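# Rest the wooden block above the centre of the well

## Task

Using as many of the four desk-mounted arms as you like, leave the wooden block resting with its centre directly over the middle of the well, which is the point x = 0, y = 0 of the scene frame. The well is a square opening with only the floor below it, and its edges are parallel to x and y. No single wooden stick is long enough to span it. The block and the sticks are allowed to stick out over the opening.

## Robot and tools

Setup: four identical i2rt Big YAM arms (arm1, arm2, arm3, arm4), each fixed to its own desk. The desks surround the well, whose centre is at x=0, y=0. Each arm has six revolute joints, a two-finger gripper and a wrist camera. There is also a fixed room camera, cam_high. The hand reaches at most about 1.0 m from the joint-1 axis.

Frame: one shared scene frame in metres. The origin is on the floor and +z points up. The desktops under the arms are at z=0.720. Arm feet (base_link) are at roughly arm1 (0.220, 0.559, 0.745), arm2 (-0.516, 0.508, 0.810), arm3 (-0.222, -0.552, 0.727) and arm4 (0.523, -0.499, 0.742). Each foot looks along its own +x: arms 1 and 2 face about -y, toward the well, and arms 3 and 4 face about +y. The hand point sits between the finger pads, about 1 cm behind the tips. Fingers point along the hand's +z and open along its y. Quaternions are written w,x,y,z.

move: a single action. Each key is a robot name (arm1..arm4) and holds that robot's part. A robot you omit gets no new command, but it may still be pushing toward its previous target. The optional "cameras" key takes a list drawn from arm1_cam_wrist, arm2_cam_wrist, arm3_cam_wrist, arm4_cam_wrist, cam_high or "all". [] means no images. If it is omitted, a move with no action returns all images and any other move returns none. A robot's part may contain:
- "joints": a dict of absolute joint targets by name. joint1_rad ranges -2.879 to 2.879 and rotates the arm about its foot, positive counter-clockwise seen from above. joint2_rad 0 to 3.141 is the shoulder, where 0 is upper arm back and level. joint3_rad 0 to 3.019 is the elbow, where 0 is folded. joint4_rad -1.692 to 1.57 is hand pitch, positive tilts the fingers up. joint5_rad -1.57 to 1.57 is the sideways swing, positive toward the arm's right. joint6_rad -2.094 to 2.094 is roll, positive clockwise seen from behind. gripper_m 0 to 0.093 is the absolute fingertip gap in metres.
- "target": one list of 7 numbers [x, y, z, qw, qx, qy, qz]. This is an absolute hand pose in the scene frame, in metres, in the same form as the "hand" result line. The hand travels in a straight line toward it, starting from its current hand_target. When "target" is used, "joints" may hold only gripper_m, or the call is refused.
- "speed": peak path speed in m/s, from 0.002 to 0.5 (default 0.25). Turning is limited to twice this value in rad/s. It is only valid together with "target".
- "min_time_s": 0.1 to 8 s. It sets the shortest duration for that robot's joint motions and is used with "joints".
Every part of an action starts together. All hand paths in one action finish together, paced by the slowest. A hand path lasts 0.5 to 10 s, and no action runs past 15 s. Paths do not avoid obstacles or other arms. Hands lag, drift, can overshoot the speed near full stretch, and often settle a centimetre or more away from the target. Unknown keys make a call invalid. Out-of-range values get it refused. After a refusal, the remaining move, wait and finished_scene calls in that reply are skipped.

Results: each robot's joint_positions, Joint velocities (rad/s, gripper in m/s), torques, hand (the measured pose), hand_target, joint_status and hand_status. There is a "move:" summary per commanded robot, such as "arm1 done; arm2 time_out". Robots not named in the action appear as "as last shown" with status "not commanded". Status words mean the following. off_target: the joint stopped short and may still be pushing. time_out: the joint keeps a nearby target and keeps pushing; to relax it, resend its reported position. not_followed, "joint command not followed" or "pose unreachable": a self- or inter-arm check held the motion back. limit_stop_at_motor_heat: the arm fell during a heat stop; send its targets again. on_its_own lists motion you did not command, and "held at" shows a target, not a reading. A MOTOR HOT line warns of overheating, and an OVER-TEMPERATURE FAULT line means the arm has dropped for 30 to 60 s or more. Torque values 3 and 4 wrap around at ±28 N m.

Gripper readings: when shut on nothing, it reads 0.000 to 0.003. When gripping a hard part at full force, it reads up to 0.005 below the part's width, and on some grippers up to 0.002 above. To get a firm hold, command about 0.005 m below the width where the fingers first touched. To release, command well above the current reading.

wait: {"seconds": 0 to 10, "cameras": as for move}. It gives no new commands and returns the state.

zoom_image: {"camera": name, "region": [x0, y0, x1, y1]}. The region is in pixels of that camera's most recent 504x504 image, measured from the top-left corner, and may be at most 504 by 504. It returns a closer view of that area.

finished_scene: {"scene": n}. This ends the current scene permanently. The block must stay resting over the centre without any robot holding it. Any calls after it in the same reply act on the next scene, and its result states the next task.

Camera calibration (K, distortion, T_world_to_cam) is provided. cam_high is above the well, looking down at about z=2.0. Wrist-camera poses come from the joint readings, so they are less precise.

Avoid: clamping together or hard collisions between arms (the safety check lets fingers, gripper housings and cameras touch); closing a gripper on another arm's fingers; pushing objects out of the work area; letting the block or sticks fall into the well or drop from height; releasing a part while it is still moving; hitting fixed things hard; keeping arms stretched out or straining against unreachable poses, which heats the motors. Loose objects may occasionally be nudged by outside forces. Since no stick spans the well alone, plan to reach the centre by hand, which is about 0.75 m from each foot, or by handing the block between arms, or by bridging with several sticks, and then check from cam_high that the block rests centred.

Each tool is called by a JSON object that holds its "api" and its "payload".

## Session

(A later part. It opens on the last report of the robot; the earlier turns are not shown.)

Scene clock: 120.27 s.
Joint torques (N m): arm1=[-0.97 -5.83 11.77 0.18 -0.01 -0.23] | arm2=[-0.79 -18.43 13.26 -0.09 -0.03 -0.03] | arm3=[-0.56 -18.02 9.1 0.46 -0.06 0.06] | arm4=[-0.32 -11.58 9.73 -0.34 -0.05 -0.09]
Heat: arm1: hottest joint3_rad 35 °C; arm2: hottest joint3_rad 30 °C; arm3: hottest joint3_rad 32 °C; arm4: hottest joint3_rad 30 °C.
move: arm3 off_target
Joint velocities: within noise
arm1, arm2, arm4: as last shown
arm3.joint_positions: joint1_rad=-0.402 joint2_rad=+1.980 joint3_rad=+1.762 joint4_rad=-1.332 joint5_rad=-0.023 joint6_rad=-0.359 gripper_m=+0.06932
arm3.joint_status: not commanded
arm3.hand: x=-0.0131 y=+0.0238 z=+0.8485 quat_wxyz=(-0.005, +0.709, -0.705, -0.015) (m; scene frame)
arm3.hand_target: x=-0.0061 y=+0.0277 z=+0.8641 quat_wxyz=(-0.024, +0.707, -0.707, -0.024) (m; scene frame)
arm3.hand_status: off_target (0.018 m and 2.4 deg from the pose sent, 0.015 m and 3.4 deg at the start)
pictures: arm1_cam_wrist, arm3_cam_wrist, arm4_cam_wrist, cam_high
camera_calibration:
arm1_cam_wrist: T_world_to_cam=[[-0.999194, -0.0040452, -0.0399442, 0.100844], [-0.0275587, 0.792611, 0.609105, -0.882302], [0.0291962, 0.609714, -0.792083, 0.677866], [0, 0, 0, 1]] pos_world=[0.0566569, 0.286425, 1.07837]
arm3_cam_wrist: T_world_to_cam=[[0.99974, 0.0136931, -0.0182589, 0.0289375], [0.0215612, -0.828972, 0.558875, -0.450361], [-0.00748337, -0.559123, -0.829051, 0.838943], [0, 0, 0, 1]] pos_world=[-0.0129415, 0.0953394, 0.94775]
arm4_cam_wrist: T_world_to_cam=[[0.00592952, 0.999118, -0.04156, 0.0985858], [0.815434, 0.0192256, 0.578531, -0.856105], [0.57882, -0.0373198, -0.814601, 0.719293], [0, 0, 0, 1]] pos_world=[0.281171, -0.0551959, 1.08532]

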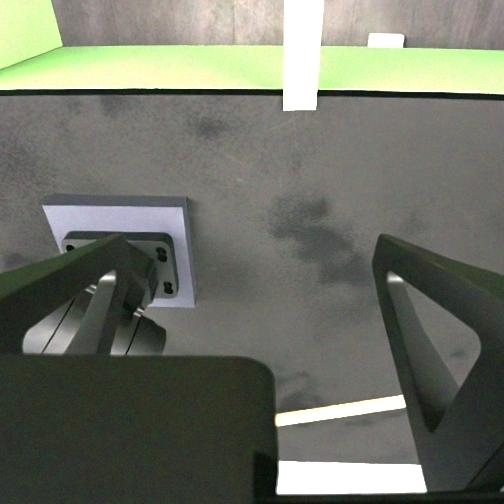

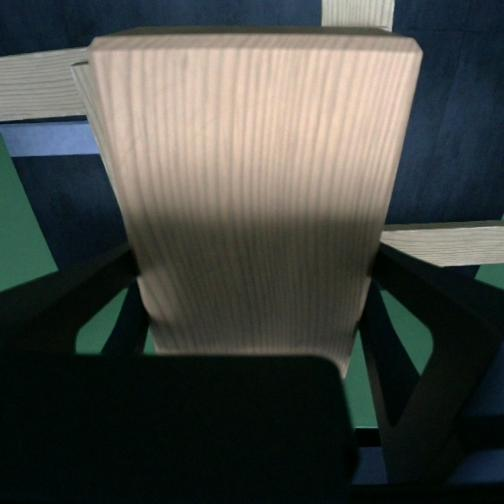

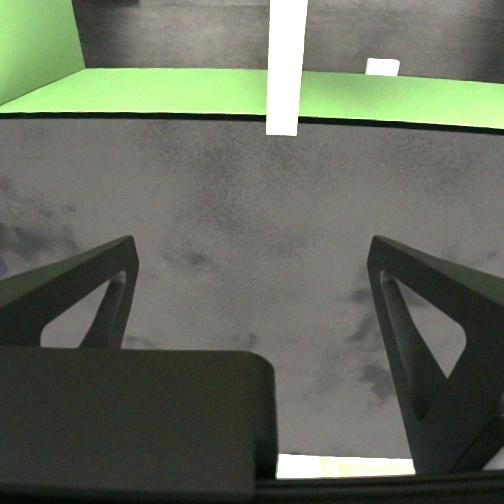

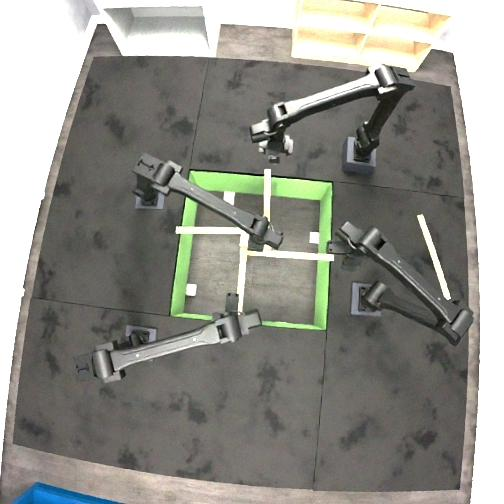

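{"api": "move", "payload": {"arm3": {"target": [-0.008, 0.022, 0.852, -0.012, 0.7071, -0.7071, -0.012], "speed": 0.03}}}

{"api": "move", "payload": {"arm3": {"target": [-0.009, 0.020, 0.843, -0.008, 0.7071, -0.7071, -0.008], "speed": 0.03}, "cameras": ["cam_high", "arm3_cam_wrist"]}}

{"api": "zoom_image", "payload": {"camera": "cam_high", "region": [200, 190, 310, 300]}}

Scene clock: 121.60 s.
Joint torques (N m): arm1=[-0.91 -5.89 11.78 0.18 -0.01 -0.23] | arm2=[-0.73 -17.44 13.44 -0.13 -0.04 -0.02] | arm3=[-0.32 -17.14 8.99 0.2 0.06 0.09] | arm4=[-0.26 -11.46 9.74 -0.32 -0.04 -0.08]
Heat: arm1: hottest joint3_rad 35 °C; arm2: hottest joint3_rad 30 °C; arm3: hottest joint3_rad 32 °C; arm4: hottest joint3_rad 30 °C.
move: arm3 done
Joint velocities: within noise
arm1, arm2, arm4: as last shown
arm3.joint_positions: joint1_rad=-0.402 joint2_rad=+1.980 joint3_rad=+1.749 joint4_rad=-1.332 joint5_rad=-0.014 joint6_rad=-0.359 gripper_m=+0.06932
arm3.joint_status: not commanded
arm3.hand: x=-0.0131 y=+0.0192 z=+0.8436 quat_wxyz=(-0.001, +0.709, -0.705, -0.009) (m; scene frame)
arm3.hand_target: x=-0.0080 y=+0.0218 z=+0.8520 quat_wxyz=(-0.012, +0.707, -0.707, -0.012) (m; scene frame)
arm3.hand_status: done (0.010 m and 1.3 deg from the pose sent, 0.006 m and 0.9 deg at the start)
pictures: none

Scene clock: 122.57 s.
Joint torques (N m): arm1=[-0.97 -5.83 11.77 0.18 -0.01 -0.24] | arm2=[-1.26 -17.67 13.56 0.16 -0.05 -0.03] | arm3=[-0.21 -16.56 8.92 0.4 0.07 0.1] | arm4=[-0.38 -11.63 9.77 -0.36 -0.05 -0.09]
Heat: arm1: hottest joint3_rad 35 °C; arm2: hottest joint3_rad 30 °C; arm3: hottest joint3_rad 32 °C; arm4: hottest joint3_rad 30 °C.
move: arm3 done
Joint velocities: within noise
arm1, arm2, arm4: as last shown
arm3.joint_positions: joint1_rad=-0.402 joint2_rad=+1.980 joint3_rad=+1.736 joint4_rad=-1.329 joint5_rad=-0.010 joint6_rad=-0.359 gripper_m=+0.06932
arm3.joint_status: not commanded
arm3.hand: x=-0.0137 y=+0.0155 z=+0.8386 quat_wxyz=(+0.002, +0.709, -0.705, -0.005) (m; scene frame)
arm3.hand_target: x=-0.0090 y=+0.0198 z=+0.8430 quat_wxyz=(-0.008, +0.707, -0.707, -0.008) (m; scene frame)
arm3.hand_status: done (0.008 m and 1.3 deg from the pose sent, 0.004 m and 0.8 deg at the start)
pictures: arm3_cam_wrist, cam_high
camera_calibration:
arm3_cam_wrist: T_world_to_cam=[[0.999815, 0.0131891, -0.0140315, 0.0258799], [0.0188851, -0.814071, 0.580458, -0.470058], [-0.0037669, -0.580616, -0.814169, 0.813939], [0, 0, 0, 1]] pos_world=[-0.013932, 0.0895838, 0.935896]

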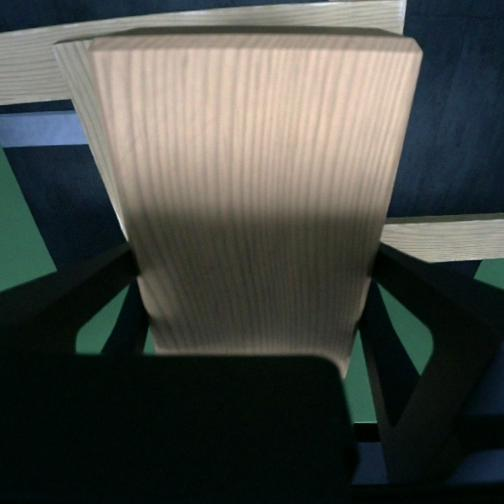

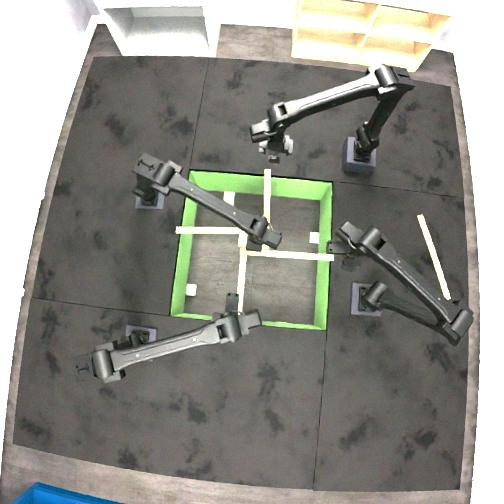

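Scaled by 4.582 from the camera's 504x504 image, which has a finer 720x720 frame.

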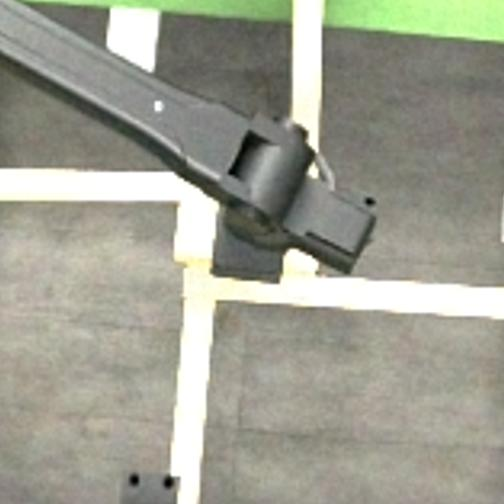

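{"api": "move", "payload": {"arm3": {"target": [-0.008, 0.026, 0.834, -0.008, 0.7071, -0.7071, -0.008], "speed": 0.03}}}

{"api": "move", "payload": {"arm3": {"target": [-0.008, 0.028, 0.826, -0.008, 0.7071, -0.7071, -0.008], "speed": 0.03}, "cameras": ["cam_high", "arm3_cam_wrist"]}}

{"api": "zoom_image", "payload": {"camera": "cam_high", "region": [200, 190, 310, 300]}}

Scene clock: 123.90 s.
Joint torques (N m): arm1=[-0.91 -5.83 11.78 0.18 -0.01 -0.23] | arm2=[-1.14 -17.96 13.49 0.08 -0.01 -0.03] | arm3=[-0.03 -16.62 9.66 0.39 0.07 0.11] | arm4=[-0.32 -11.4 9.74 -0.34 -0.04 -0.08]
Heat: arm1: hottest joint3_rad 35 °C; arm2: hottest joint3_rad 30 °C; arm3: hottest joint3_rad 32 °C; arm4: hottest joint3_rad 31 °C.
move: arm3 off_target
Joint velocities: within noise
arm1, arm2, arm4: as last shown
arm3.joint_positions: joint1_rad=-0.402 joint2_rad=+2.002 joint3_rad=+1.736 joint4_rad=-1.317 joint5_rad=-0.010 joint6_rad=-0.359 gripper_m=+0.06932
arm3.joint_status: not commanded
arm3.hand: x=-0.0128 y=+0.0177 z=+0.8254 quat_wxyz=(+0.007, +0.709, -0.705, -0.002) (m; scene frame)
arm3.hand_target: x=-0.0080 y=+0.0257 z=+0.8341 quat_wxyz=(-0.008, +0.707, -0.707, -0.008) (m; scene frame)
arm3.hand_status: off_target (0.013 m and 1.9 deg from the pose sent, 0.013 m and 1.3 deg at the start)
pictures: none

Scene clock: 124.90 s.
Joint torques (N m): arm1=[-0.91 -5.83 11.77 0.18 -0.01 -0.23] | arm2=[-0.91 -18.2 13.5 0.09 0 -0.04] | arm3=[0.09 -16.62 9.22 0.38 0.07 0.12] | arm4=[-0.38 -11.63 9.77 -0.35 -0.04 -0.08]
Heat: arm1: hottest joint3_rad 35 °C; arm2: hottest joint3_rad 30 °C; arm3: hottest joint3_rad 32 °C; arm4: hottest joint3_rad 31 °C.
move: arm3 done
Joint velocities: within noise
arm1.joint_positions: joint1_rad=-0.664 joint2_rad=+1.006 joint3_rad=+0.999 joint4_rad=-1.604 joint5_rad=+0.012 joint6_rad=-0.671 gripper_m=+0.08988
arm1.joint_status: not commanded
arm1.hand: x=+0.0596 y=+0.3671 z=+0.9789 quat_wxyz=(+0.002, -0.707, -0.706, -0.024) (m; scene frame)
arm1.hand_target: x=+0.0506 y=+0.3606 z=+0.9997 quat_wxyz=(+0.000, -0.707, -0.707, +0.000) (m; scene frame)
arm1.hand_status: not commanded
arm2.joint_positions: joint1_rad=+0.388 joint2_rad=+1.614 joint3_rad=+1.394 joint4_rad=-1.381 joint5_rad=+0.000 joint6_rad=-1.229 gripper_m=+0.08990
arm2.joint_status: not commanded
arm2.hand: x=-0.3599 y=+0.0618 z=+0.9806 quat_wxyz=(+0.006, -0.002, -1.000, -0.019) (m; scene frame)
arm2.hand_target: x=-0.3602 y=+0.0507 z=+0.9999 quat_wxyz=(+0.000, +0.000, -1.000, +0.000) (m; scene frame)
arm2.hand_status: not commanded
arm3.joint_positions: joint1_rad=-0.402 joint2_rad=+2.011 joint3_rad=+1.736 joint4_rad=-1.302 joint5_rad=-0.010 joint6_rad=-0.359 gripper_m=+0.06932
arm3.joint_status: not commanded
arm3.hand: x=-0.0116 y=+0.0210 z=+0.8202 quat_wxyz=(+0.004, +0.709, -0.705, -0.004) (m; scene frame)
arm3.hand_target: x=-0.0080 y=+0.0278 z=+0.8261 quat_wxyz=(-0.008, +0.707, -0.707, -0.008) (m; scene frame)
arm3.hand_status: done (0.010 m and 1.5 deg from the pose sent, 0.011 m and 1.9 deg at the start)
arm4.joint_positions: joint1_rad=+0.376 joint2_rad=+1.583 joint3_rad=+1.538 joint4_rad=-1.553 joint5_rad=+0.005 joint6_rad=-1.202 gripper_m=+0.08990
arm4.joint_status: not commanded
arm4.hand: x=+0.3609 y=-0.0580 z=+0.9835 quat_wxyz=(+0.015, +1.000, -0.005, +0.004) (m; scene frame)
arm4.hand_target: x=+0.3602 y=-0.0505 z=+1.0000 quat_wxyz=(+0.000, +1.000, +0.000, +0.000) (m; scene frame)
arm4.hand_status: not commanded
pictures: arm3_cam_wrist, cam_high
camera_calibration:
arm3_cam_wrist: T_world_to_cam=[[0.999794, 0.0130738, -0.0155236, 0.0247244], [0.0196772, -0.811782, 0.583629, -0.45763], [-0.00497156, -0.583814, -0.811872, 0.800416], [0, 0, 0, 1]] pos_world=[-0.0117351, 0.0954756, 0.917305]

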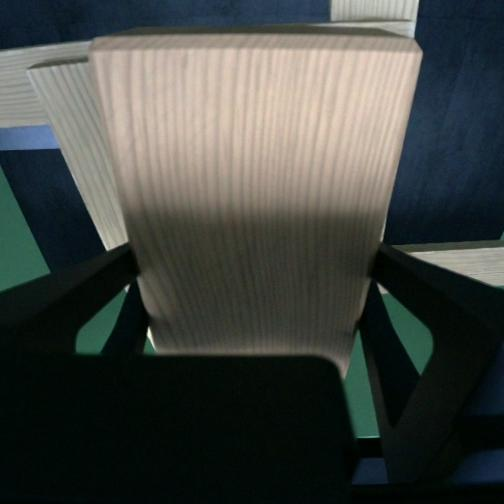

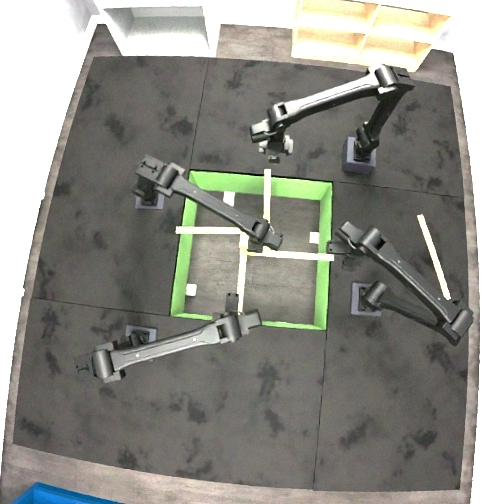

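Scaled by 4.582 from the camera's 504x504 image, which has a finer 720x720 frame.

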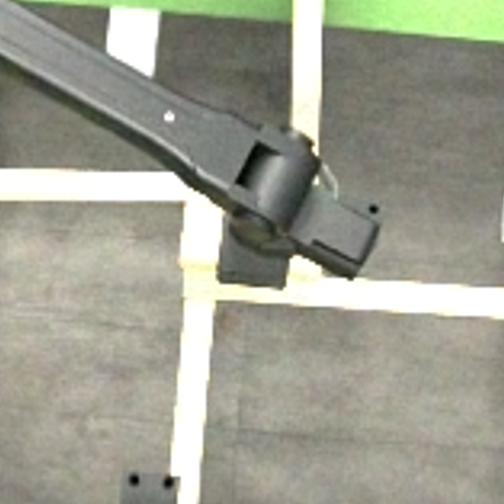

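{"api": "move", "payload": {"arm3": {"target": [-0.008, 0.028, 0.818, -0.008, 0.7071, -0.7071, -0.008], "speed": 0.03}}}

{"api": "move", "payload": {"arm3": {"target": [-0.008, 0.028, 0.811, -0.008, 0.7071, -0.7071, -0.008], "speed": 0.03}, "cameras": ["cam_high", "arm3_cam_wrist"]}}

{"api": "zoom_image", "payload": {"camera": "arm3_cam_wrist", "region": [0, 0, 504, 300]}}

Scene clock: 126.23 s.
Joint torques (N m): arm1=[-0.91 -5.83 11.77 0.18 -0.01 -0.24] | arm2=[-0.38 -17.9 13.42 0.05 0.01 -0.04] | arm3=[0.03 -16.56 8.84 0.4 0.07 0.12] | arm4=[-0.38 -11.46 9.73 -0.31 -0.04 -0.07]
Heat: arm1: hottest joint3_rad 35 °C; arm2: hottest joint3_rad 30 °C; arm3: hottest joint3_rad 32 °C; arm4: hottest joint3_rad 31 °C.
move: arm3 done
Joint velocities: within noise
arm1, arm2, arm4: as last shown
arm3.joint_positions: joint1_rad=-0.402 joint2_rad=+2.017 joint3_rad=+1.729 joint4_rad=-1.284 joint5_rad=-0.010 joint6_rad=-0.359 gripper_m=+0.06932
arm3.joint_status: not commanded
arm3.hand: x=-0.0111 y=+0.0225 z=+0.8140 quat_wxyz=(+0.002, +0.709, -0.705, -0.005) (m; scene frame)
arm3.hand_target: x=-0.0080 y=+0.0278 z=+0.8181 quat_wxyz=(-0.008, +0.707, -0.707, -0.008) (m; scene frame)
arm3.hand_status: done (0.007 m and 1.2 deg from the pose sent, 0.008 m and 1.5 deg at the start)
pictures: none

Scene clock: 127.20 s.
Joint torques (N m): arm1=[-0.91 -5.83 11.78 0.18 -0.01 -0.23] | arm2=[-0.44 -18.2 13.3 0.08 -0.03 -0.02] | arm3=[0.09 -16.73 8.81 0.42 0.07 0.12] | arm4=[-0.44 -11.63 9.74 -0.35 -0.04 -0.08]
Heat: arm1: hottest joint3_rad 35 °C; arm2: hottest joint3_rad 30 °C; arm3: hottest joint3_rad 32 °C; arm4: hottest joint3_rad 31 °C.
move: arm3 done
Joint velocities: within noise
arm1, arm2, arm4: as last shown
arm3.joint_positions: joint1_rad=-0.402 joint2_rad=+2.022 joint3_rad=+1.719 joint4_rad=-1.268 joint5_rad=-0.010 joint6_rad=-0.359 gripper_m=+0.06932
arm3.joint_status: not commanded
arm3.hand: x=-0.0111 y=+0.0226 z=+0.8072 quat_wxyz=(+0.002, +0.709, -0.705, -0.005) (m; scene frame)
arm3.hand_target: x=-0.0080 y=+0.0279 z=+0.8110 quat_wxyz=(-0.008, +0.707, -0.707, -0.008) (m; scene frame)
arm3.hand_status: done (0.007 m and 1.2 deg from the pose sent, 0.007 m and 1.2 deg at the start)
pictures: arm3_cam_wrist, cam_high
camera_calibration:
arm3_cam_wrist: T_world_to_cam=[[0.999819, 0.0131541, -0.0137432, 0.0224896], [0.0186867, -0.814489, 0.579878, -0.445594], [-0.00356588, -0.58003, -0.814587, 0.792912], [0, 0, 0, 1]] pos_world=[-0.0113315, 0.0966854, 0.904595]

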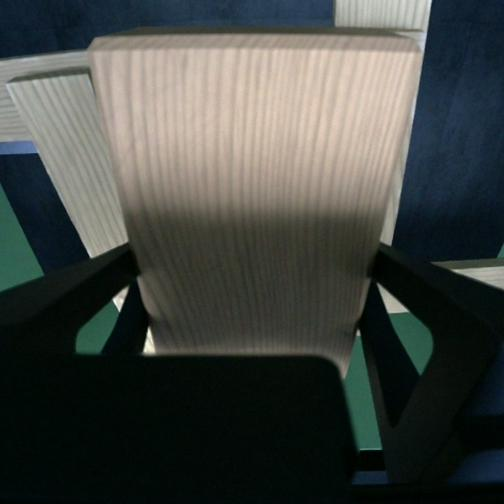

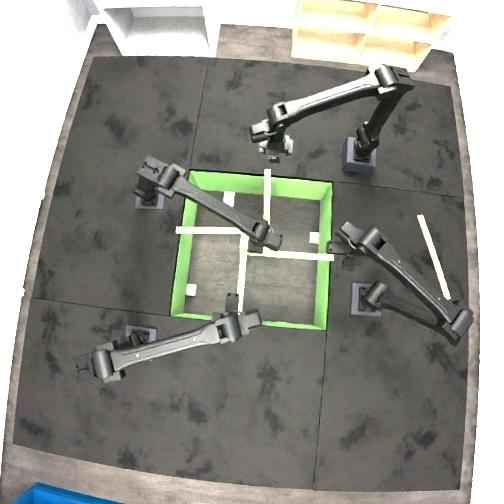

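Scaled by 1.000.

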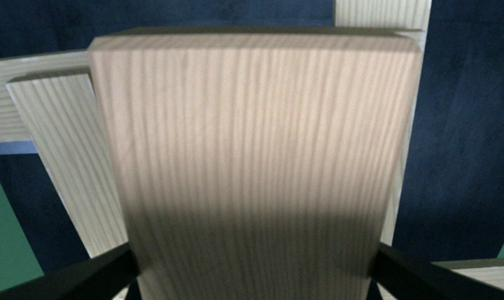

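{"api": "zoom_image", "payload": {"camera": "cam_high", "region": [200, 190, 310, 300]}}

{"api": "zoom_image", "payload": {"camera": "cam_high", "region": [230, 220, 280, 270]}}

Scaled by 4.582 from the camera's 504x504 image, which has a finer 720x720 frame.

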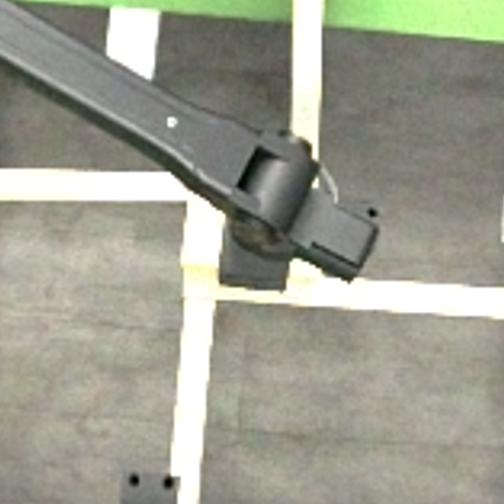

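Scaled by 10.080 from the camera's 504x504 image, which has a finer 720x720 frame.

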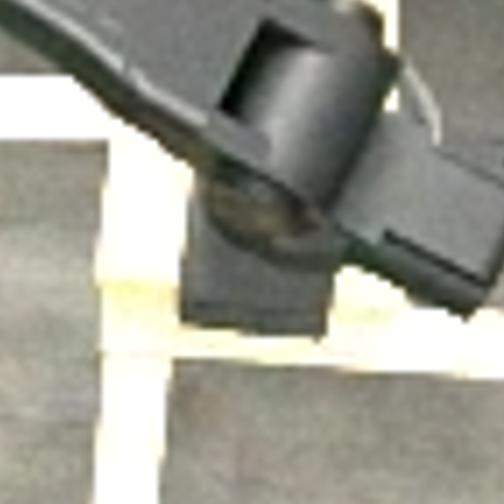

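{"api": "move", "payload": {"arm3": {"target": [-0.008, 0.027, 0.806, -0.008, 0.7071, -0.7071, -0.008], "speed": 0.02}}}

{"api": "move", "payload": {"arm3": {"target": [-0.008, 0.027, 0.801, -0.008, 0.7071, -0.7071, -0.008], "speed": 0.02}, "cameras": ["cam_high", "arm3_cam_wrist"]}}

Scene clock: 129.13 s.
Joint torques (N m): arm1=[-0.97 -5.83 11.78 0.18 -0.01 -0.23] | arm2=[-0.5 -17.55 13.44 0.09 -0.05 -0.07] | arm3=[0.03 -16.73 8.75 0.4 0.07 0.12] | arm4=[-0.15 -11.58 9.76 -0.31 -0.05 -0.08]
Heat: arm1: hottest joint3_rad 36 °C; arm2: hottest joint3_rad 30 °C; arm3: hottest joint3_rad 32 °C; arm4: hottest joint3_rad 31 °C.
move: arm3 done
Joint velocities: within noise
arm1, arm2, arm4: as last shown
arm3.joint_positions: joint1_rad=-0.402 joint2_rad=+2.023 joint3_rad=+1.708 joint4_rad=-1.255 joint5_rad=-0.010 joint6_rad=-0.359 gripper_m=+0.06932
arm3.joint_status: not commanded
arm3.hand: x=-0.0113 y=+0.0220 z=+0.8031 quat_wxyz=(+0.001, +0.709, -0.705, -0.005) (m; scene frame)
arm3.hand_target: x=-0.0080 y=+0.0269 z=+0.8061 quat_wxyz=(-0.008, +0.707, -0.707, -0.008) (m; scene frame)
arm3.hand_status: done (0.007 m and 1.1 deg from the pose sent, 0.005 m and 1.2 deg at the start)
pictures: none

Scene clock: 130.10 s.
Joint torques (N m): arm1=[-0.91 -5.83 11.78 0.18 -0.01 -0.23] | arm2=[-0.32 -18.61 13.48 0.09 0.01 -0.06] | arm3=[-0.03 -16.38 8.55 0.42 0.07 0.11] | arm4=[-0.38 -11.52 9.77 -0.38 -0.04 -0.09]
Heat: arm1: hottest joint3_rad 36 °C; arm2: hottest joint3_rad 30 °C; arm3: hottest joint3_rad 32 °C; arm4: hottest joint3_rad 31 °C.
move: arm3 done
Joint velocities: within noise
arm1, arm2, arm4: as last shown
arm3.joint_positions: joint1_rad=-0.402 joint2_rad=+2.023 joint3_rad=+1.703 joint4_rad=-1.244 joint5_rad=-0.010 joint6_rad=-0.359 gripper_m=+0.06932
arm3.joint_status: not commanded
arm3.hand: x=-0.0109 y=+0.0229 z=+0.8012 quat_wxyz=(-0.002, +0.709, -0.705, -0.006) (m; scene frame)
arm3.hand_target: x=-0.0080 y=+0.0269 z=+0.8011 quat_wxyz=(-0.008, +0.707, -0.707, -0.008) (m; scene frame)
arm3.hand_status: done (0.005 m and 0.8 deg from the pose sent, 0.006 m and 1.1 deg at the start)
pictures: arm3_cam_wrist, cam_high
camera_calibration:
arm3_cam_wrist: T_world_to_cam=[[0.999853, 0.0132837, -0.0108426, 0.0199939], [0.0171009, -0.818822, 0.573793, -0.436892], [-0.00125601, -0.573894, -0.818928, 0.791615], [0, 0, 0, 1]] pos_world=[-0.0115255, 0.0963012, 0.899179]

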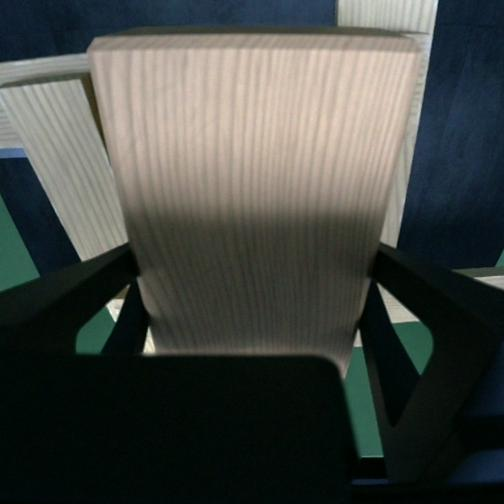

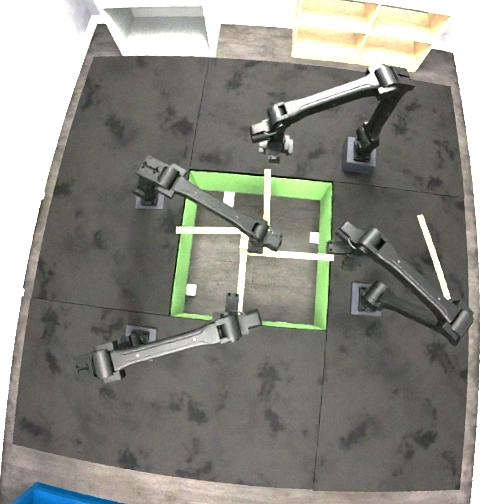

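{"api": "move", "payload": {"arm3": {"target": [-0.008, 0.026, 0.795, -0.008, 0.7071, -0.7071, -0.008], "speed": 0.02}}}

{"api": "move", "payload": {"arm3": {"target": [-0.008, 0.025, 0.789, -0.008, 0.7071, -0.7071, -0.008], "speed": 0.02}, "cameras": ["cam_high", "arm3_cam_wrist"]}}

{"api": "zoom_image", "payload": {"camera": "cam_high", "region": [200, 190, 310, 300]}}

Scene clock: 131.23 s.
Joint torques (N m): arm1=[-0.91 -5.83 11.78 0.18 -0.01 -0.23] | arm2=[-0.97 -18.26 13.64 0.2 0.02 -0.02] | arm3=[-0.03 -16.15 8.02 0.5 0.07 0.11] | arm4=[-0.26 -11.63 9.76 -0.34 -0.04 -0.09]
Heat: arm1: hottest joint3_rad 36 °C; arm2: hottest joint3_rad 30 °C; arm3: hottest joint3_rad 32 °C; arm4: hottest joint3_rad 31 °C.
move: arm3 done
Joint velocities: within noise
arm1, arm2, arm4: as last shown
arm3.joint_positions: joint1_rad=-0.402 joint2_rad=+2.023 joint3_rad=+1.698 joint4_rad=-1.231 joint5_rad=-0.010 joint6_rad=-0.359 gripper_m=+0.06932
arm3.joint_status: not commanded
arm3.hand: x=-0.0105 y=+0.0241 z=+0.7993 quat_wxyz=(-0.005, +0.709, -0.705, -0.008) (m; scene frame)
arm3.hand_target: x=-0.0080 y=+0.0259 z=+0.7951 quat_wxyz=(-0.008, +0.707, -0.707, -0.008) (m; scene frame)
arm3.hand_status: done (0.005 m and 0.4 deg from the pose sent, 0.007 m and 0.8 deg at the start)
pictures: none

Scene clock: 132.20 s.
Joint torques (N m): arm1=[-0.91 -5.83 11.77 0.18 -0.01 -0.23] | arm2=[-0.56 -17.85 13.42 -0.08 -0.01 0] | arm3=[-0.03 -15.97 7.45 0.57 0.07 0.11] | arm4=[-0.38 -11.58 9.72 -0.34 -0.04 -0.08]
Heat: arm1: hottest joint3_rad 36 °C; arm2: hottest joint3_rad 30 °C; arm3: hottest joint3_rad 32 °C; arm4: hottest joint3_rad 31 °C.
move: arm3 done
Joint velocities: within noise
arm1, arm2, arm4: as last shown
arm3.joint_positions: joint1_rad=-0.402 joint2_rad=+2.023 joint3_rad=+1.693 joint4_rad=-1.218 joint5_rad=-0.010 joint6_rad=-0.359 gripper_m=+0.06932
arm3.joint_status: not commanded
arm3.hand: x=-0.0100 y=+0.0255 z=+0.7975 quat_wxyz=(-0.009, +0.709, -0.705, -0.010) (m; scene frame)
arm3.hand_target: x=-0.0080 y=+0.0248 z=+0.7890 quat_wxyz=(-0.008, +0.707, -0.707, -0.008) (m; scene frame)
arm3.hand_status: done (0.009 m and 0.4 deg from the pose sent, 0.011 m and 0.4 deg at the start)
pictures: arm3_cam_wrist, cam_high
camera_calibration:
arm3_cam_wrist: T_world_to_cam=[[0.999898, 0.0133572, -0.00512133, 0.014404], [0.0139282, -0.827338, 0.561532, -0.422757], [0.00326345, -0.561546, -0.827439, 0.796532], [0, 0, 0, 1]] pos_world=[-0.0111138, 0.0973333, 0.896547]

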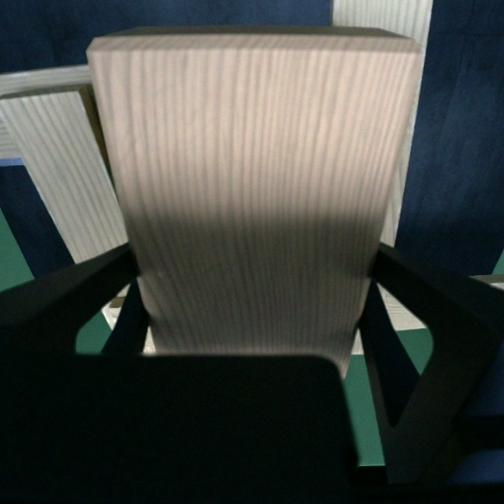

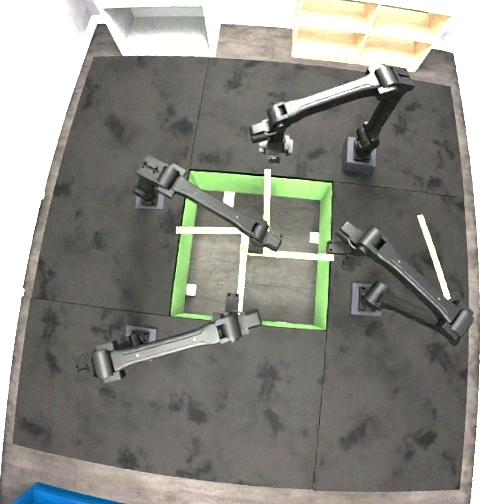

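Scaled by 4.582 from the camera's 504x504 image, which has a finer 720x720 frame.

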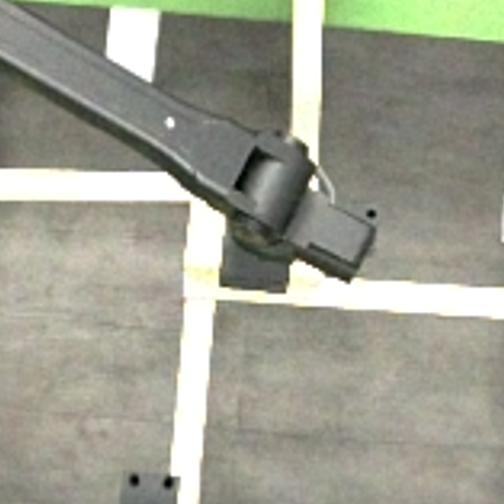

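{"api": "move", "payload": {"arm3": {"target": [-0.008, 0.022, 0.781, 0.0, 0.7071, -0.7071, 0.0], "speed": 0.02}, "cameras": ["cam_high", "arm3_cam_wrist"]}}

{"api": "zoom_image", "payload": {"camera": "cam_high", "region": [200, 190, 310, 300]}}

Scene clock: 133.67 s.
Joint torques (N m): arm1=[-0.91 -5.83 11.78 0.18 -0.01 -0.24] | arm2=[-0.44 -18.26 13.49 0.18 -0.05 -0.05] | arm3=[-0.03 -15.09 7.43 0.27 0.22 0.11] | arm4=[-0.26 -11.52 9.77 -0.36 -0.04 -0.07]
Heat: arm1: hottest joint3_rad 36 °C; arm2: hottest joint3_rad 30 °C; arm3: hottest joint3_rad 32 °C; arm4: hottest joint3_rad 31 °C.
move: arm3 off_target
Joint velocities: within noise
arm1, arm2, arm4: as last shown
arm3.joint_positions: joint1_rad=-0.402 joint2_rad=+2.023 joint3_rad=+1.693 joint4_rad=-1.218 joint5_rad=-0.006 joint6_rad=-0.359 gripper_m=+0.06932
arm3.joint_status: not commanded
arm3.hand: x=-0.0093 y=+0.0252 z=+0.7975 quat_wxyz=(-0.010, +0.709, -0.705, -0.008) (m; scene frame)
arm3.hand_target: x=-0.0081 y=+0.0216 z=+0.7812 quat_wxyz=(+0.000, +0.707, -0.707, +0.000) (m; scene frame)
arm3.hand_status: off_target (0.017 m and 1.5 deg from the pose sent, 0.017 m and 1.6 deg at the start)
pictures: arm3_cam_wrist, cam_high
camera_calibration:
arm3_cam_wrist: T_world_to_cam=[[0.999911, 0.0132734, -0.00120091, 0.0105904], [0.0116477, -0.82653, 0.562772, -0.424006], [0.00647731, -0.562736, -0.826611, 0.795799], [0, 0, 0, 1]] pos_world=[-0.0108054, 0.0972303, 0.896447]

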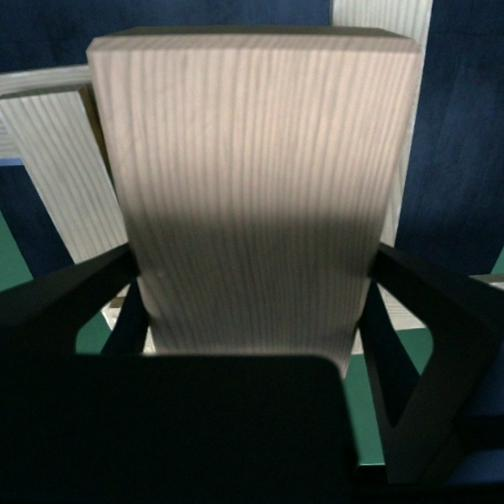

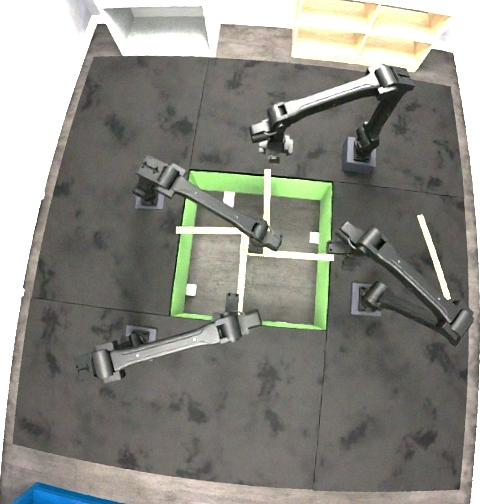

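Scaled by 4.582 from the camera's 504x504 image, which has a finer 720x720 frame.

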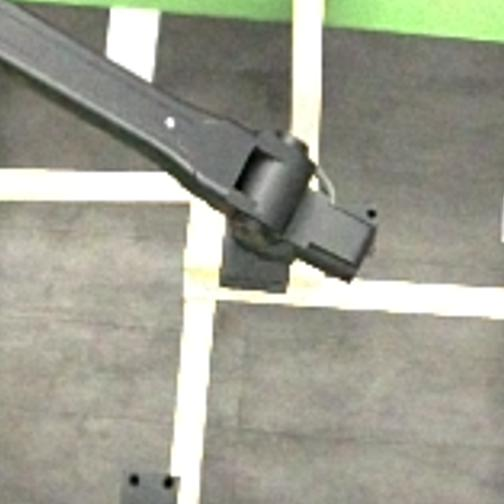

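{"api": "move", "payload": {"arm3": {"target": [-0.008, 0.022, 0.774, 0.0, 0.7071, -0.7071, 0.0], "speed": 0.02}, "cameras": ["cam_high", "arm3_cam_wrist"]}}

{"api": "zoom_image", "payload": {"camera": "arm3_cam_wrist", "region": [0, 20, 200, 220]}}

{"api": "zoom_image", "payload": {"camera": "arm3_cam_wrist", "region": [300, 0, 504, 204]}}

Scene clock: 135.00 s.
Joint torques (N m): arm1=[-0.91 -5.83 11.77 0.2 -0.01 -0.23] | arm2=[-0.91 -18.02 13.46 -0.1 0.02 0] | arm3=[0.03 -14.74 6.97 0.64 0.17 0.11] | arm4=[-0.26 -11.52 9.74 -0.35 -0.03 -0.09]
Heat: arm1: hottest joint3_rad 36 °C; arm2: hottest joint3_rad 31 °C; arm3: hottest joint3_rad 32 °C; arm4: hottest joint3_rad 31 °C.
move: arm3 off_target
Joint velocities: within noise
arm1.joint_positions: joint1_rad=-0.664 joint2_rad=+1.006 joint3_rad=+0.999 joint4_rad=-1.604 joint5_rad=+0.012 joint6_rad=-0.671 gripper_m=+0.08988
arm1.joint_status: not commanded
arm1.hand: x=+0.0596 y=+0.3671 z=+0.9789 quat_wxyz=(+0.002, -0.707, -0.706, -0.024) (m; scene frame)
arm1.hand_target: x=+0.0506 y=+0.3606 z=+0.9997 quat_wxyz=(+0.000, -0.707, -0.707, +0.000) (m; scene frame)
arm1.hand_status: not commanded
arm2.joint_positions: joint1_rad=+0.388 joint2_rad=+1.614 joint3_rad=+1.394 joint4_rad=-1.381 joint5_rad=+0.000 joint6_rad=-1.229 gripper_m=+0.08990
arm2.joint_status: not commanded
arm2.hand: x=-0.3599 y=+0.0618 z=+0.9806 quat_wxyz=(+0.006, -0.002, -1.000, -0.019) (m; scene frame)
arm2.hand_target: x=-0.3602 y=+0.0507 z=+0.9999 quat_wxyz=(+0.000, +0.000, -1.000, +0.000) (m; scene frame)
arm2.hand_status: not commanded
arm3.joint_positions: joint1_rad=-0.402 joint2_rad=+2.023 joint3_rad=+1.690 joint4_rad=-1.212 joint5_rad=-0.004 joint6_rad=-0.359 gripper_m=+0.06932
arm3.joint_status: not commanded
arm3.hand: x=-0.0091 y=+0.0253 z=+0.7963 quat_wxyz=(-0.011, +0.709, -0.705, -0.008) (m; scene frame)
arm3.hand_target: x=-0.0082 y=+0.0214 z=+0.7745 quat_wxyz=(+0.000, +0.707, -0.707, +0.000) (m; scene frame)
arm3.hand_status: off_target (0.023 m and 1.6 deg from the pose sent, 0.024 m and 1.5 deg at the start)
arm4.joint_positions: joint1_rad=+0.376 joint2_rad=+1.583 joint3_rad=+1.538 joint4_rad=-1.553 joint5_rad=+0.005 joint6_rad=-1.202 gripper_m=+0.08990
arm4.joint_status: not commanded
arm4.hand: x=+0.3609 y=-0.0580 z=+0.9835 quat_wxyz=(+0.015, +1.000, -0.005, +0.004) (m; scene frame)
arm4.hand_target: x=+0.3602 y=-0.0505 z=+1.0000 quat_wxyz=(+0.000, +1.000, +0.000, +0.000) (m; scene frame)
arm4.hand_status: not commanded
pictures: arm3_cam_wrist, cam_high
camera_calibration:
arm3_cam_wrist: T_world_to_cam=[[0.999912, 0.0132185, 0.000682139, 0.00890585], [0.010557, -0.827546, 0.561298, -0.422057], [0.00798401, -0.561242, -0.827613, 0.7956], [0, 0, 0, 1]] pos_world=[-0.0108015, 0.0971342, 0.895343]

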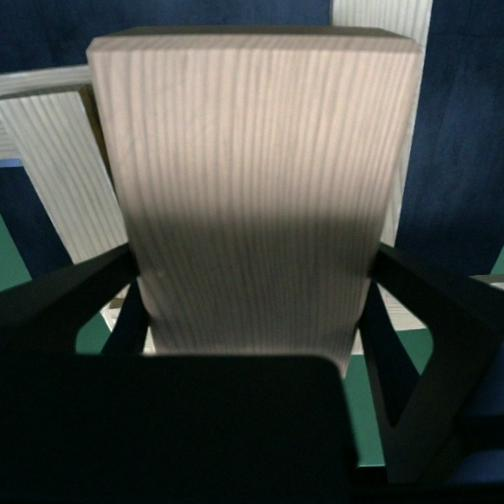

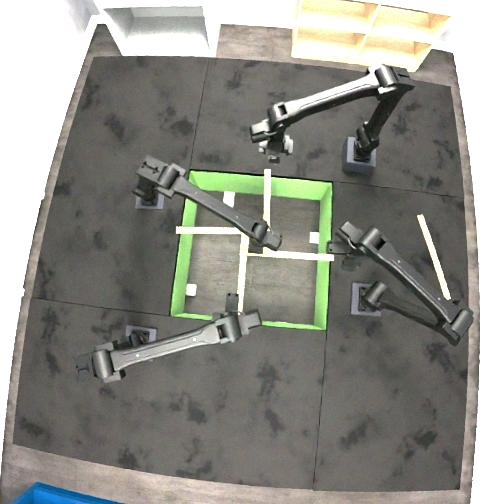

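Scaled by 2.520 from the camera's 504x504 image, which has a finer 720x720 frame.

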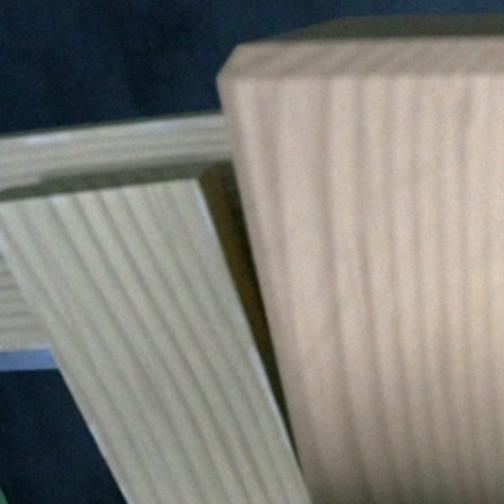

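Scaled by 2.471 from the camera's 504x504 image, which has a finer 720x720 frame.

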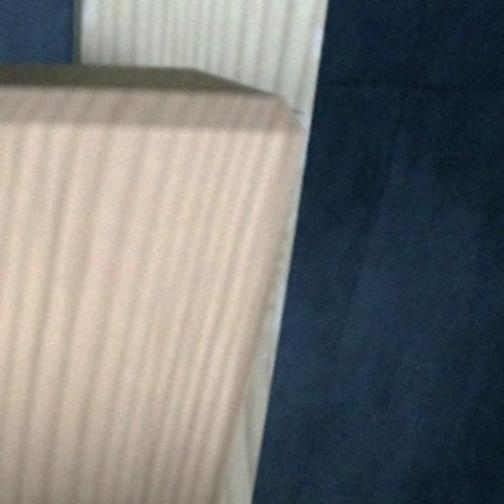

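{"api": "move", "payload": {"arm3": {"target": [-0.009, 0.0253, 0.799, -0.011, 0.709, -0.705, -0.008], "speed": 0.03}}}

{"api": "move", "payload": {"arm3": {"joints": {"gripper_m": 0.076}}, "cameras": ["cam_high", "arm3_cam_wrist"]}}

{"api": "zoom_image", "payload": {"camera": "cam_high", "region": [200, 190, 310, 300]}}

Scene clock: 136.87 s.
Joint torques (N m): arm1=[-0.97 -5.83 11.77 0.17 -0.01 -0.23] | arm2=[-1.03 -17.55 13.45 -0.02 -0.01 -0.05] | arm3=[0.15 -16.79 8.35 -0.14 -0.04 0.08] | arm4=[-0.38 -11.63 9.73 -0.32 -0.03 -0.08]
Heat: arm1: hottest joint3_rad 36 °C; arm2: hottest joint3_rad 31 °C; arm3: hottest joint3_rad 32 °C; arm4: hottest joint3_rad 31 °C.
move: arm3 done
Joint velocities: within noise
arm1, arm2, arm4: as last shown
arm3.joint_positions: joint1_rad=-0.402 joint2_rad=+2.022 joint3_rad=+1.690 joint4_rad=-1.212 joint5_rad=-0.004 joint6_rad=-0.359 gripper_m=+0.06933
arm3.joint_status: not commanded
arm3.hand: x=-0.0090 y=+0.0254 z=+0.7970 quat_wxyz=(-0.012, +0.709, -0.705, -0.008) (m; scene frame)
arm3.hand_target: x=-0.0089 y=+0.0253 z=+0.7991 quat_wxyz=(-0.011, +0.709, -0.705, -0.008) (m; scene frame)
arm3.hand_status: done (0.002 m and 0.1 deg from the pose sent, 0.003 m and 0.1 deg at the start)
pictures: none

Scene clock: 137.43 s.
Joint torques (N m): arm1=[-0.91 -5.83 11.77 0.18 -0.01 -0.23] | arm2=[-0.38 -17.79 13.41 -0.05 0.03 0] | arm3=[0.09 -17.03 8.31 -0.17 -0.04 0.08] | arm4=[-0.56 -11.63 9.77 -0.35 -0.05 -0.08]
Heat: arm1: hottest joint3_rad 36 °C; arm2: hottest joint3_rad 31 °C; arm3: hottest joint3_rad 32 °C; arm4: hottest joint3_rad 31 °C.
move: arm3 done
Joint velocities: within noise
arm1, arm2, arm4: as last shown
arm3.joint_positions: joint1_rad=-0.402 joint2_rad=+2.022 joint3_rad=+1.689 joint4_rad=-1.212 joint5_rad=-0.004 joint6_rad=-0.359 gripper_m=+0.07588
arm3.joint_status: all done
arm3.hand: x=-0.0092 y=+0.0250 z=+0.7966 quat_wxyz=(-0.011, +0.709, -0.705, -0.008) (m; scene frame)
arm3.hand_target: x=-0.0089 y=+0.0253 z=+0.7991 quat_wxyz=(-0.011, +0.709, -0.705, -0.008) (m; scene frame)
arm3.hand_status: not commanded
pictures: arm3_cam_wrist, cam_high
camera_calibration:
arm3_cam_wrist: T_world_to_cam=[[0.999912, 0.0132185, 0.000682139, 0.009011], [0.010557, -0.827546, 0.561298, -0.422499], [0.00798401, -0.561242, -0.827613, 0.795542], [0, 0, 0, 1]] pos_world=[-0.0109015, 0.0967342, 0.895543]

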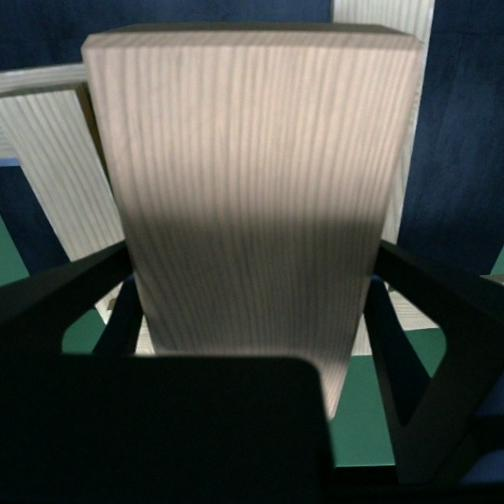

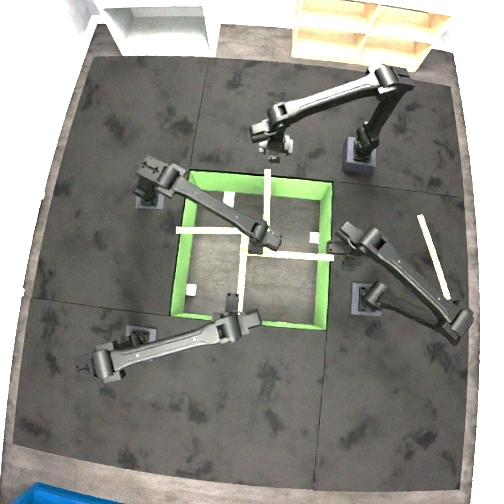

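Scaled by 4.582 from the camera's 504x504 image, which has a finer 720x720 frame.

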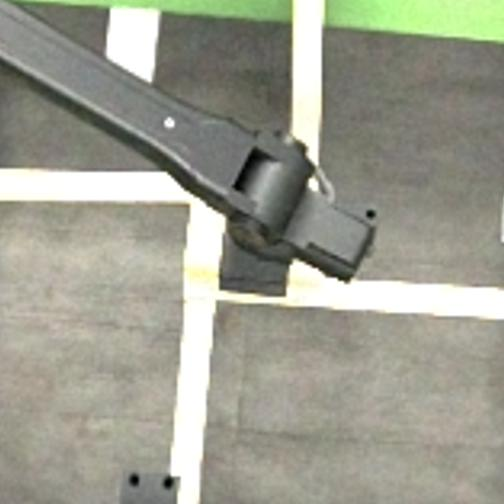

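{"api": "move", "payload": {"arm3": {"joints": {"gripper_m": 0.092}}}}

{"api": "move", "payload": {"arm3": {"target": [-0.009, 0.0253, 0.86, -0.011, 0.709, -0.705, -0.008], "speed": 0.05}, "cameras": ["cam_high", "arm3_cam_wrist"]}}

Scene clock: 138.17 s.
Joint torques (N m): arm1=[-0.91 -5.83 11.77 0.17 -0.01 -0.24] | arm2=[-1.38 -17.67 13.29 -0.01 -0.02 0] | arm3=[0.15 -16.67 8.42 -0.16 -0.05 0.09] | arm4=[-0.38 -11.52 9.74 -0.28 -0.05 -0.09]
Heat: arm1: hottest joint3_rad 36 °C; arm2: hottest joint3_rad 31 °C; arm3: hottest joint3_rad 32 °C; arm4: hottest joint3_rad 31 °C.
move: arm3 done
Joint velocities: within noise
arm1, arm2, arm4: as last shown
arm3.joint_positions: joint1_rad=-0.402 joint2_rad=+2.022 joint3_rad=+1.689 joint4_rad=-1.212 joint5_rad=-0.004 joint6_rad=-0.359 gripper_m=+0.09180
arm3.joint_status: all done
arm3.hand: x=-0.0092 y=+0.0250 z=+0.7966 quat_wxyz=(-0.011, +0.709, -0.705, -0.008) (m; scene frame)
arm3.hand_target: x=-0.0089 y=+0.0253 z=+0.7991 quat_wxyz=(-0.011, +0.709, -0.705, -0.008) (m; scene frame)
arm3.hand_status: not commanded
pictures: none

Scene clock: 140.00 s.
Joint torques (N m): arm1=[-0.91 -5.83 11.77 0.18 -0.01 -0.23] | arm2=[-0.56 -18.08 13.34 0.01 -0.03 -0.05] | arm3=[0.15 -18.02 12.04 -0.39 -0.04 0.08] | arm4=[-0.5 -11.52 9.77 -0.32 -0.05 -0.08]
Heat: arm1: hottest joint3_rad 36 °C; arm2: hottest joint3_rad 31 °C; arm3: hottest joint3_rad 32 °C; arm4: hottest joint3_rad 31 °C.
move: arm3 off_target
Joint velocities: within noise
arm1, arm2, arm4: as last shown
arm3.joint_positions: joint1_rad=-0.402 joint2_rad=+1.996 joint3_rad=+1.736 joint4_rad=-1.346 joint5_rad=-0.004 joint6_rad=-0.359 gripper_m=+0.09189
arm3.joint_status: not commanded
arm3.hand: x=-0.0144 y=+0.0108 z=+0.8289 quat_wxyz=(+0.017, +0.709, -0.705, +0.005) (m; scene frame)
arm3.hand_target: x=-0.0094 y=+0.0240 z=+0.8601 quat_wxyz=(-0.011, +0.709, -0.705, -0.008) (m; scene frame)
arm3.hand_status: off_target (0.035 m and 3.5 deg from the pose sent, 0.064 m and 0.1 deg at the start)
pictures: arm3_cam_wrist, cam_high
camera_calibration:
arm3_cam_wrist: T_world_to_cam=[[0.999694, 0.012642, -0.0212469, 0.0325514], [0.0229508, -0.794074, 0.607387, -0.490652], [-0.009193, -0.607689, -0.794122, 0.786981], [0, 0, 0, 1]] pos_world=[-0.0140459, 0.0882142, 0.923666]

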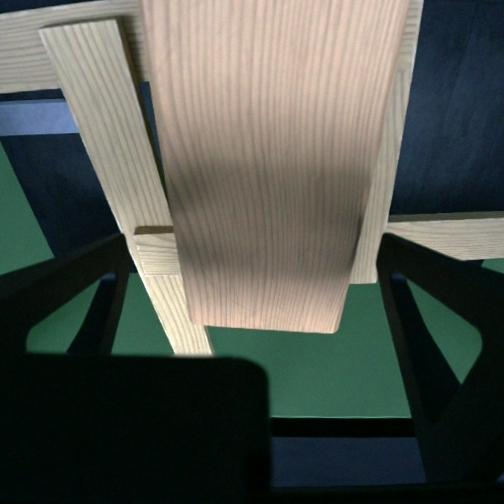

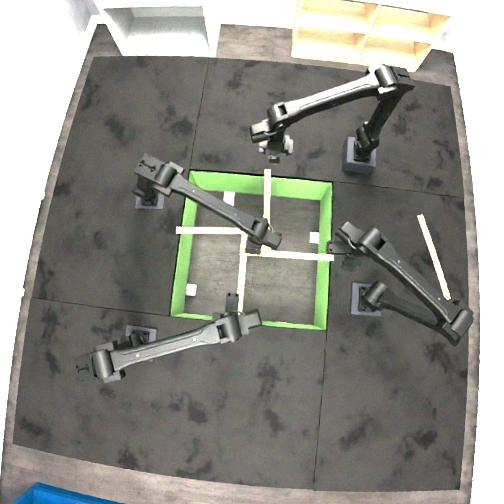

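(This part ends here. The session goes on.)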